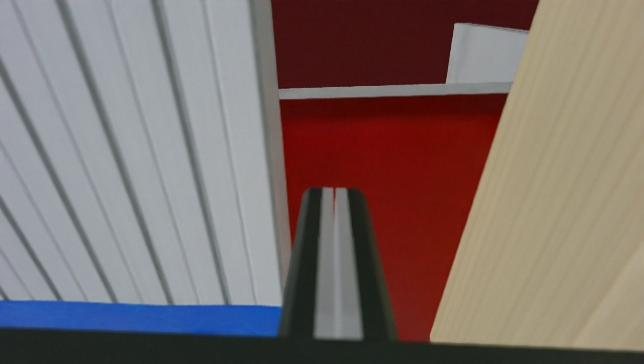

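Emit:
move --target '{"side":"left","x":0.36,"y":0.185,"z":0.803,"quat_wxyz":[0.7071,0,0,0.7071]}' --min_time_s 1.5 --cameras '["left_wrist_camera"]'

Emit:
move --target '{"side":"left","x":0.36,"y":0.175,"z":0.803,"quat_wxyz":[0.7071,0,0,0.7071]}' --min_time_s 1.5 --cameras '["left_wrist_camera"]'

Emit:
move --target '{"side":"right","x":0.36,"y":-0.085,"z":0.803,"quat_wxyz":[0.7071,0,0,-0.7071]}' --min_time_s 1.5

Scene clock: 233.00 s.
Joint torques (N m): left_arm=[-8.41 -2.76 -1.08 -8.19 1.23 -0.99 0.34] | right_arm=[-8.37 -0.1 -2.91 -8.78 0.02 0.19 -0.21]
External joint torques (N m): left_arm=[-1.44 -4.21 -2.39 0.44 1.16 -0.93 0.34] | right_arm=[-0.29 -0.6 -1.65 -0.71 -0.13 0.21 -0.21]
Motor temperatures (°C): left_arm=[31 28 32 37 34 33 38] | right_arm=[34 30 32 31 36 36 34]
Wrist force (N): left_arm=[7.9 3.2 -6.7] | right_arm=[-1.4 1.1 -5.1]
Wrist torque (N m): left_arm=[-0.28 0.03 -0.02] | right_arm=[-0.12 -0.04 -0.08]
Wrist force, peak (N): left_arm=[8.4 3.4 -7.5] | right_arm=[-1.3 1.0 -5.6]
move: done
base_odometry: x=+0.487 y=+1.190 heading=+0.001
lidar_m: 0.67 0.36 1.26 3.09 2.45 1.70 1.61 1.66 2.19 1.07 0.66 0.77
base_status: not commanded
joint_positions: torso_squat_rad=+0.350 torso_shift_rad=+0.200 torso_pitch_rad=+0.600 torso_yaw_rad=+0.000 left_shoulder_pitch_rad=-0.467 left_shoulder_roll_rad=+0.207 left_shoulder_yaw_rad=-0.082 left_elbow_rad=-2.106 left_forearm_roll_rad=+0.142 left_wrist_pitch_rad=+1.919 left_hand_roll_rad=+1.882 left_gripper_m=+0.000 right_shoulder_pitch_rad=-0.591 right_shoulder_roll_rad=-0.213 right_shoulder_yaw_rad=+0.346 right_elbow_rad=-2.022 right_forearm_roll_rad=-0.137 right_wrist_pitch_rad=+1.919 right_hand_roll_rad=-2.165 right_gripper_m=+0.000 head_pan_rad=+0.000 head_tilt_rad=+0.700
joint_status: all done
wheel_motors_off: 0
motor_effort: left_wheel=+6(7) right_wheel=-8(9)
chest: x=+0.0774 y=+0.0001 z=+1.1803 quat_wxyz=(+0.955, +0.000, +0.296, +0.000) (m; base frame)
left_hand: x=+0.3593 y=+0.1862 z=+0.8030 quat_wxyz=(+0.707, -0.006, -0.003, +0.707) (m; base frame)
left_hand_status: reached (checked arc, planned for 1.5 s): 1 mm and 0.8 deg off.
right_hand: x=+0.3597 y=-0.1082 z=+0.8025 quat_wxyz=(+0.707, +0.007, -0.002, -0.707) (m; base frame)
pictures: left_wrist_camera
camera_calibration:
left_wrist_camera: T_world_to_cam=[[-0.0261585, 0.999569, -0.0133127, -0.166543], [0.881692, 0.0293455, 0.470913, -0.671378], [0.4711, 0.000580664, -0.882079, 0.611424], [0, 0, 0, 1]] pos_world=[0.29955, 0.185818, 0.853267]

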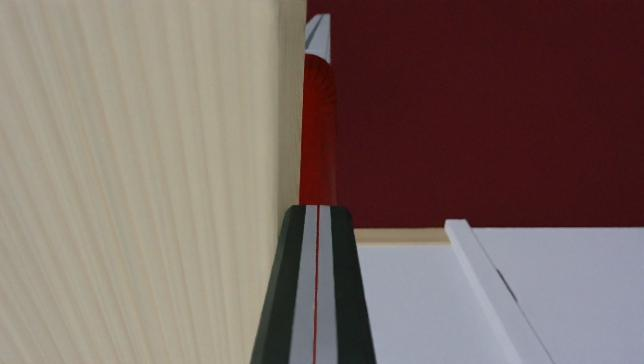

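Scene clock: 234.83 s.
Joint torques (N m): left_arm=[-8.56 -1.52 -1 -7.94 1.81 -1.04 0.34] | right_arm=[-8.61 0.12 -2.87 -8.8 0.1 0.04 -0.26]
External joint torques (N m): left_arm=[-1.38 -2.77 -2.42 0.68 1.73 -0.97 0.34] | right_arm=[-0.53 -0.38 -1.61 -0.72 -0.06 0.07 -0.26]
Motor temperatures (°C): left_arm=[31 28 32 37 34 33 38] | right_arm=[34 30 32 31 36 36 34]
Wrist force (N): left_arm=[8.8 3.2 -4.9] | right_arm=[-1.0 1.0 -4.9]
Wrist torque (N m): left_arm=[-0.19 0.10 -0.04] | right_arm=[-0.10 -0.01 -0.08]
Wrist force, peak (N): left_arm=[9.0 4.1 -6.8] | right_arm=[-1.3 1.6 -5.3]
move: done
base_odometry: x=+0.487 y=+1.190 heading=+0.001
lidar_m: 0.68 0.35 1.26 3.09 2.44 1.71 1.62 1.67 2.21 1.08 0.65 0.77
base_status: not commanded
joint_positions: torso_squat_rad=+0.350 torso_shift_rad=+0.200 torso_pitch_rad=+0.600 torso_yaw_rad=+0.000 left_shoulder_pitch_rad=-0.482 left_shoulder_roll_rad=+0.224 left_shoulder_yaw_rad=-0.128 left_elbow_rad=-2.097 left_forearm_roll_rad=+0.151 left_wrist_pitch_rad=+1.919 left_hand_roll_rad=+1.937 left_gripper_m=+0.000 right_shoulder_pitch_rad=-0.591 right_shoulder_roll_rad=-0.213 right_shoulder_yaw_rad=+0.346 right_elbow_rad=-2.022 right_forearm_roll_rad=-0.137 right_wrist_pitch_rad=+1.919 right_hand_roll_rad=-2.166 right_gripper_m=+0.000 head_pan_rad=+0.000 head_tilt_rad=+0.700
joint_status: all done
wheel_motors_off: 0
motor_effort: left_wheel=+7(7) right_wheel=-6(9)
chest: x=+0.0774 y=+0.0001 z=+1.1803 quat_wxyz=(+0.955, +0.000, +0.296, +0.000) (m; base frame)
left_hand: x=+0.3595 y=+0.1760 z=+0.8027 quat_wxyz=(+0.707, -0.005, -0.003, +0.707) (m; base frame)
left_hand_status: reached (checked arc, planned for 1.5 s): 1 mm and 0.7 deg off.
right_hand: x=+0.3597 y=-0.1082 z=+0.8025 quat_wxyz=(+0.707, +0.007, -0.002, -0.707) (m; base frame)
pictures: left_wrist_camera
camera_calibration:
left_wrist_camera: T_world_to_cam=[[-0.0269908, 0.999564, -0.011987, -0.157126], [0.882677, 0.0294596, 0.469056, -0.669934], [0.469205, 0.00207959, -0.883087, 0.612409], [0, 0, 0, 1]] pos_world=[0.299749, 0.17552, 0.853163]

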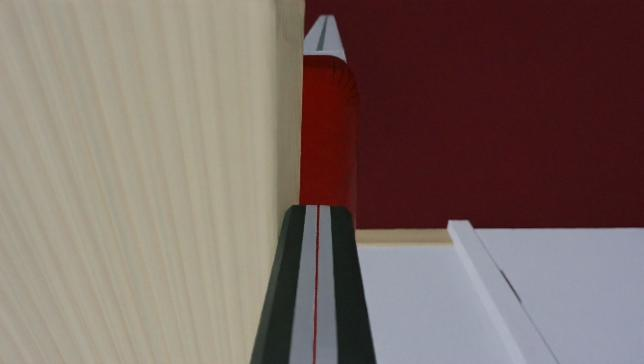

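Scene clock: 236.67 s.
Joint torques (N m): left_arm=[-8.86 -1.38 -0.7 -7.89 1.91 -1.17 0.33] | right_arm=[-11.12 0.03 0.09 -8.05 -0.17 0.08 -0.38]
External joint torques (N m): left_arm=[-1.67 -2.63 -2.11 0.72 1.83 -1.11 0.33] | right_arm=[-2.32 -1.03 1.58 0 -0.32 0.1 -0.38]
Motor temperatures (°C): left_arm=[31 28 32 37 34 33 38] | right_arm=[34 30 32 31 36 36 34]
Wrist force (N): left_arm=[7.8 2.9 -4.4] | right_arm=[-1.1 0.8 -4.6]
Wrist torque (N m): left_arm=[-0.18 -0.04 0.00] | right_arm=[-0.09 0.02 -0.07]
Wrist force, peak (N): left_arm=[9.8 3.5 -4.7] | right_arm=[-1.7 0.9 -5.5]
move: done
base_odometry: x=+0.487 y=+1.190 heading=+0.001
lidar_m: 0.65 0.36 1.27 3.08 2.44 1.71 1.61 1.67 2.18 1.07 0.66 0.77
base_status: not commanded
joint_positions: torso_squat_rad=+0.350 torso_shift_rad=+0.200 torso_pitch_rad=+0.600 torso_yaw_rad=+0.000 left_shoulder_pitch_rad=-0.483 left_shoulder_roll_rad=+0.224 left_shoulder_yaw_rad=-0.128 left_elbow_rad=-2.097 left_forearm_roll_rad=+0.151 left_wrist_pitch_rad=+1.919 left_hand_roll_rad=+1.937 left_gripper_m=+0.000 right_shoulder_pitch_rad=-0.652 right_shoulder_roll_rad=-0.222 right_shoulder_yaw_rad=+0.426 right_elbow_rad=-1.978 right_forearm_roll_rad=-0.164 right_wrist_pitch_rad=+1.919 right_hand_roll_rad=-2.267 right_gripper_m=+0.000 head_pan_rad=+0.000 head_tilt_rad=+0.700
joint_status: all done
wheel_motors_off: 0
motor_effort: left_wheel=+6(7) right_wheel=-7(10)
chest: x=+0.0774 y=+0.0001 z=+1.1803 quat_wxyz=(+0.955, +0.000, +0.296, +0.000) (m; base frame)
left_hand: x=+0.3595 y=+0.1760 z=+0.8027 quat_wxyz=(+0.707, -0.005, -0.003, +0.707) (m; base frame)
right_hand: x=+0.3598 y=-0.0854 z=+0.8027 quat_wxyz=(+0.707, +0.004, -0.001, -0.707) (m; base frame)
right_hand_status: reached (checked arc, planned for 1.5 s): 1 mm and 0.5 deg off.
pictures: head_camera, left_wrist_camera, right_wrist_camera
camera_calibration:
head_camera: T_world_to_cam=[[-0.0188411, -0.999504, -0.0252286, 0.0366692], [-0.946509, 0.0259604, -0.32163, 0.677738], [0.322126, 0.0178192, -0.946529, 1.13966], [0, 0, 0, 1]] pos_world=[0.275064, -0.00125112, 1.29762]
left_wrist_camera: T_world_to_cam=[[-0.0269908, 0.999564, -0.011987, -0.157126], [0.882677, 0.0294596, 0.469056, -0.669934], [0.469205, 0.00207959, -0.883087, 0.612409], [0, 0, 0, 1]] pos_world=[0.299749, 0.17552, 0.853163]
right_wrist_camera: T_world_to_cam=[[-0.0280152, 0.999379, -0.0213546, 0.11134], [0.85798, 0.0350022, 0.512489, -0.68998], [0.512919, -0.00396431, -0.858428, 0.576346], [0, 0, 0, 1]] pos_world=[0.29949, -0.0848353, 0.850737]

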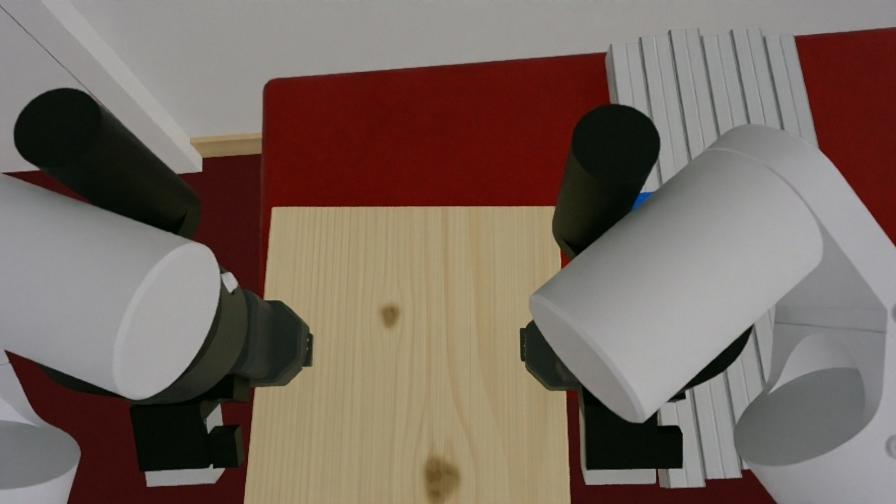

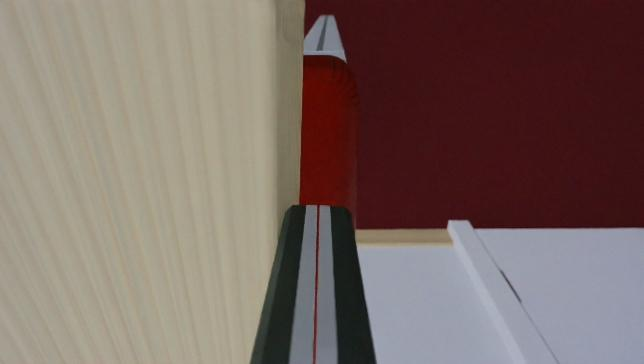

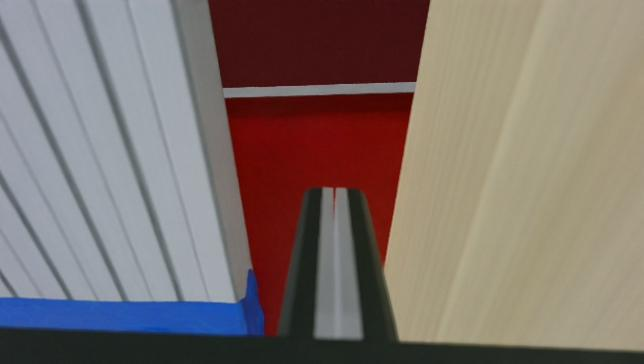

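Emit:
move --target '{"side":"right","x":0.36,"y":-0.068,"z":0.803,"quat_wxyz":[0.7071,0,0,-0.7071]}' --min_time_s 1.5

Scene clock: 239.33 s.
Joint torques (N m): left_arm=[-8.64 -1.51 -1.08 -7.87 1.75 -1.2 0.38] | right_arm=[-11.73 3.74 0.04 -8.13 0.34 0.14 -0.4]
External joint torques (N m): left_arm=[-1.45 -2.76 -2.5 0.74 1.67 -1.14 0.38] | right_arm=[-2.54 2.06 1.52 -0.07 0.19 0.17 -0.4]
Motor temperatures (°C): left_arm=[31 28 32 37 35 33 38] | right_arm=[34 30 32 31 36 36 34]
Wrist force (N): left_arm=[8.0 3.3 -4.8] | right_arm=[-1.0 0.9 -4.6]
Wrist torque (N m): left_arm=[-0.19 -0.04 -0.01] | right_arm=[-0.13 0.02 -0.08]
Wrist force, peak (N): left_arm=[8.9 3.7 -5.4] | right_arm=[-1.2 1.1 -5.8]
move: done
base_odometry: x=+0.487 y=+1.190 heading=+0.001
lidar_m: 0.67 0.36 1.27 3.08 2.45 1.70 1.61 1.67 2.20 1.07 0.66 0.76
base_status: not commanded
joint_positions: torso_squat_rad=+0.350 torso_shift_rad=+0.200 torso_pitch_rad=+0.600 torso_yaw_rad=+0.000 left_shoulder_pitch_rad=-0.483 left_shoulder_roll_rad=+0.224 left_shoulder_yaw_rad=-0.128 left_elbow_rad=-2.097 left_forearm_roll_rad=+0.151 left_wrist_pitch_rad=+1.919 left_hand_roll_rad=+1.937 left_gripper_m=+0.000 right_shoulder_pitch_rad=-0.686 right_shoulder_roll_rad=-0.206 right_shoulder_yaw_rad=+0.468 right_elbow_rad=-1.948 right_forearm_roll_rad=-0.162 right_wrist_pitch_rad=+1.919 right_hand_roll_rad=-2.311 right_gripper_m=+0.000 head_pan_rad=+0.000 head_tilt_rad=+0.700
joint_status: all done
wheel_motors_off: 0
motor_effort: left_wheel=+7(7) right_wheel=-7(9)
chest: x=+0.0774 y=+0.0001 z=+1.1803 quat_wxyz=(+0.955, +0.000, +0.296, +0.000) (m; base frame)
left_hand: x=+0.3595 y=+0.1760 z=+0.8027 quat_wxyz=(+0.707, -0.005, -0.003, +0.707) (m; base frame)
right_hand: x=+0.3595 y=-0.0689 z=+0.8033 quat_wxyz=(+0.707, +0.004, -0.001, -0.707) (m; base frame)
right_hand_status: reached (checked arc, planned for 1.5 s): 1 mm and 0.5 deg off.
pictures: head_camera, left_wrist_camera, right_wrist_camera
camera_calibration:
head_camera: T_world_to_cam=[[-0.0188411, -0.999504, -0.0252286, 0.0366692], [-0.946509, 0.0259604, -0.32163, 0.677738], [0.322126, 0.0178192, -0.946529, 1.13966], [0, 0, 0, 1]] pos_world=[0.275064, -0.00125112, 1.29762]
left_wrist_camera: T_world_to_cam=[[-0.0269908, 0.999564, -0.011987, -0.157126], [0.882677, 0.0294596, 0.469056, -0.669934], [0.469205, 0.00207959, -0.883087, 0.612409], [0, 0, 0, 1]] pos_world=[0.299749, 0.17552, 0.853163]
right_wrist_camera: T_world_to_cam=[[-0.0295503, 0.99934, -0.0211068, 0.0952007], [0.857791, 0.0361938, 0.512723, -0.690662], [0.513148, -0.0029541, -0.858295, 0.576969], [0, 0, 0, 1]] pos_world=[0.299186, -0.0684358, 0.851337]

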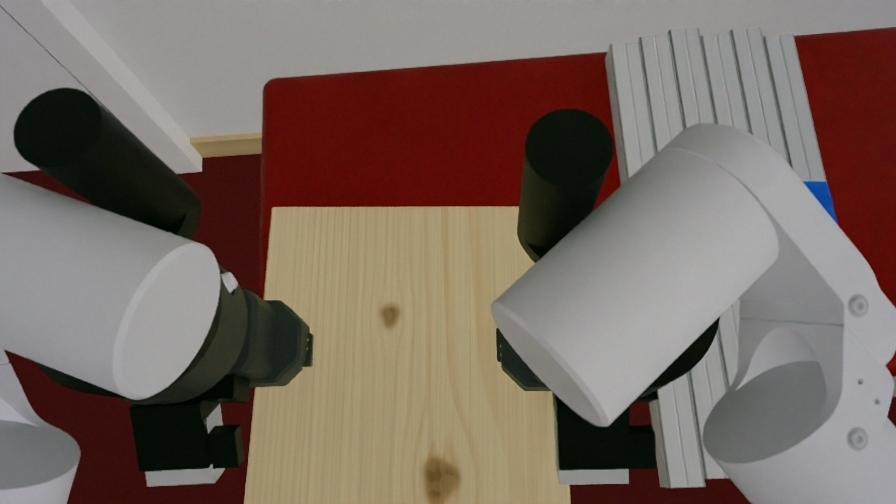

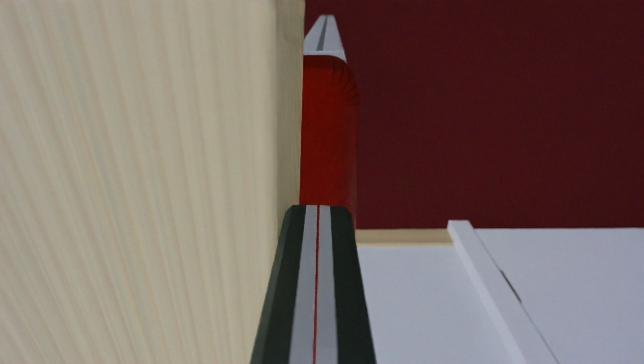

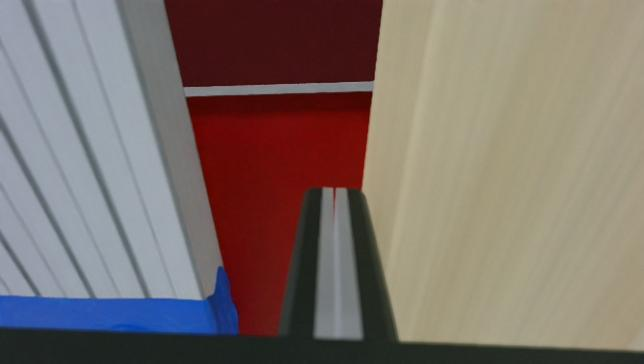

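Emit:
move --target '{"side":"right","x":0.36,"y":-0.06,"z":0.803,"quat_wxyz":[0.7071,0,0,-0.7071]}' --min_time_s 1.5 --cameras '["right_wrist_camera"]'

Emit:
move --target '{"side":"right","x":0.36,"y":-0.056,"z":0.803,"quat_wxyz":[0.7071,0,0,-0.7071]}' --min_time_s 1.0 --cameras '["right_wrist_camera"]'

Scene clock: 242.33 s.
Joint torques (N m): left_arm=[-8.49 -5.53 -1.13 -9.35 3.58 -1.83 0.36] | right_arm=[-14.27 14.93 4.49 -9.52 -4.38 -4.57 -0.24]
External joint torques (N m): left_arm=[-1.3 -6.79 -2.55 -0.74 3.51 -1.76 0.36] | right_arm=[-4.79 13.03 6.04 -1.48 -4.53 -4.56 -0.24]
Motor temperatures (°C): left_arm=[31 28 32 37 35 33 38] | right_arm=[34 30 32 31 36 36 34]
Wrist force (N): left_arm=[17.7 2.9 -9.0] | right_arm=[25.8 -1.5 5.4]
Wrist torque (N m): left_arm=[-0.30 -0.26 -0.08] | right_arm=[-0.02 0.01 -0.26]
Wrist force, peak (N): left_arm=[18.1 2.8 -9.2] | right_arm=[26.5 -1.7 5.9]
move: done
base_odometry: x=+0.487 y=+1.190 heading=+0.001
lidar_m: 0.66 0.35 1.26 3.07 2.43 1.68 1.61 1.68 2.20 1.07 0.65 0.78
base_status: not commanded
joint_positions: torso_squat_rad=+0.350 torso_shift_rad=+0.200 torso_pitch_rad=+0.600 torso_yaw_rad=+0.000 left_shoulder_pitch_rad=-0.483 left_shoulder_roll_rad=+0.225 left_shoulder_yaw_rad=-0.128 left_elbow_rad=-2.096 left_forearm_roll_rad=+0.151 left_wrist_pitch_rad=+1.919 left_hand_roll_rad=+1.937 left_gripper_m=+0.000 right_shoulder_pitch_rad=-0.709 right_shoulder_roll_rad=-0.202 right_shoulder_yaw_rad=+0.489 right_elbow_rad=-1.923 right_forearm_roll_rad=-0.166 right_wrist_pitch_rad=+1.920 right_hand_roll_rad=-2.339 right_gripper_m=+0.000 head_pan_rad=+0.000 head_tilt_rad=+0.700
joint_status: all done
wheel_motors_off: 0
motor_effort: left_wheel=+6(7) right_wheel=-7(9)
chest: x=+0.0773 y=+0.0001 z=+1.1804 quat_wxyz=(+0.955, +0.000, +0.295, +0.000) (m; base frame)
left_hand: x=+0.3595 y=+0.1764 z=+0.8027 quat_wxyz=(+0.707, -0.004, -0.003, +0.707) (m; base frame)
right_hand: x=+0.3600 y=-0.0626 z=+0.8026 quat_wxyz=(+0.706, +0.000, -0.002, -0.708) (m; base frame)
right_hand_status: reached (checked arc, planned for 1.5 s): 3 mm and 0.3 deg off.
pictures: right_wrist_camera
camera_calibration:
right_wrist_camera: T_world_to_cam=[[-0.0266138, 0.999243, -0.028383, 0.0936502], [0.859717, 0.037367, 0.509403, -0.688971], [0.510078, -0.0108442, -0.86006, 0.578209], [0, 0, 0, 1]] pos_world=[0.299881, -0.0615643, 0.850917]

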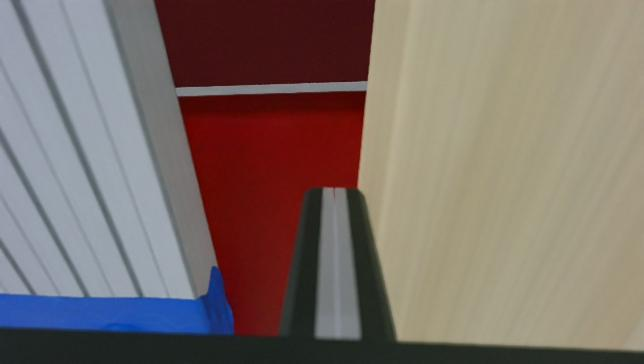

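Scene clock: 243.67 s.
Joint torques (N m): left_arm=[-10.09 -9.78 -4.7 -10.34 6.21 -2.82 0.23] | right_arm=[-15.05 21.14 7.15 -10.33 -6.81 -6.95 -0.06]
External joint torques (N m): left_arm=[-2.9 -11.08 -6.14 -1.73 6.15 -2.76 0.23] | right_arm=[-5.4 19.16 8.75 -2.3 -6.97 -6.95 -0.06]
Motor temperatures (°C): left_arm=[31 28 32 37 35 33 38] | right_arm=[34 30 32 31 36 36 34]
Wrist force (N): left_arm=[29.8 2.6 -7.8] | right_arm=[40.5 -0.6 9.8]
Wrist torque (N m): left_arm=[-0.40 -0.52 -0.16] | right_arm=[0.08 -0.01 -0.26]
Wrist force, peak (N): left_arm=[30.2 2.5 -8.1] | right_arm=[41.1 -0.5 10.3]
move: done
base_odometry: x=+0.487 y=+1.190 heading=+0.001
lidar_m: 0.68 0.35 1.27 3.09 2.43 1.69 1.61 1.66 2.20 1.07 0.65 0.77
base_status: not commanded
joint_positions: torso_squat_rad=+0.350 torso_shift_rad=+0.200 torso_pitch_rad=+0.600 torso_yaw_rad=+0.000 left_shoulder_pitch_rad=-0.482 left_shoulder_roll_rad=+0.226 left_shoulder_yaw_rad=-0.127 left_elbow_rad=-2.096 left_forearm_roll_rad=+0.150 left_wrist_pitch_rad=+1.920 left_hand_roll_rad=+1.937 left_gripper_m=+0.000 right_shoulder_pitch_rad=-0.723 right_shoulder_roll_rad=-0.201 right_shoulder_yaw_rad=+0.500 right_elbow_rad=-1.910 right_forearm_roll_rad=-0.171 right_wrist_pitch_rad=+1.921 right_hand_roll_rad=-2.355 right_gripper_m=+0.000 head_pan_rad=+0.000 head_tilt_rad=+0.700
joint_status: all done
wheel_motors_off: 0
motor_effort: left_wheel=+4(7) right_wheel=-5(8)
chest: x=+0.0772 y=+0.0001 z=+1.1804 quat_wxyz=(+0.955, +0.000, +0.295, +0.000) (m; base frame)
left_hand: x=+0.3594 y=+0.1774 z=+0.8027 quat_wxyz=(+0.707, -0.004, -0.004, +0.708) (m; base frame)
right_hand: x=+0.3604 y=-0.0595 z=+0.8023 quat_wxyz=(+0.706, -0.002, -0.003, -0.708) (m; base frame)
right_hand_status: reached (checked arc, planned for 1.0 s): 4 mm and 0.4 deg off.
pictures: right_wrist_camera
camera_calibration:
right_wrist_camera: T_world_to_cam=[[-0.0254432, 0.999149, -0.0324572, 0.0933853], [0.86089, 0.0384033, 0.50734, -0.687953], [0.508155, -0.0150337, -0.861135, 0.57906], [0, 0, 0, 1]] pos_world=[0.300375, -0.0581808, 0.850706]

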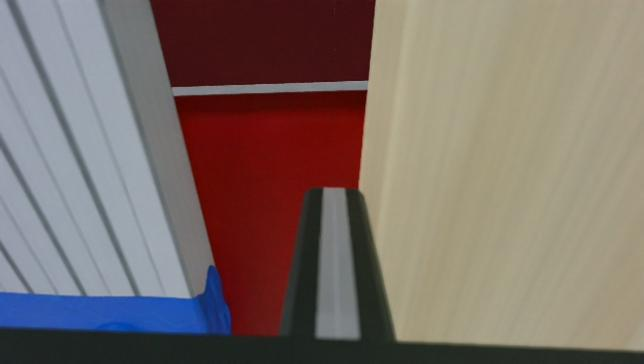

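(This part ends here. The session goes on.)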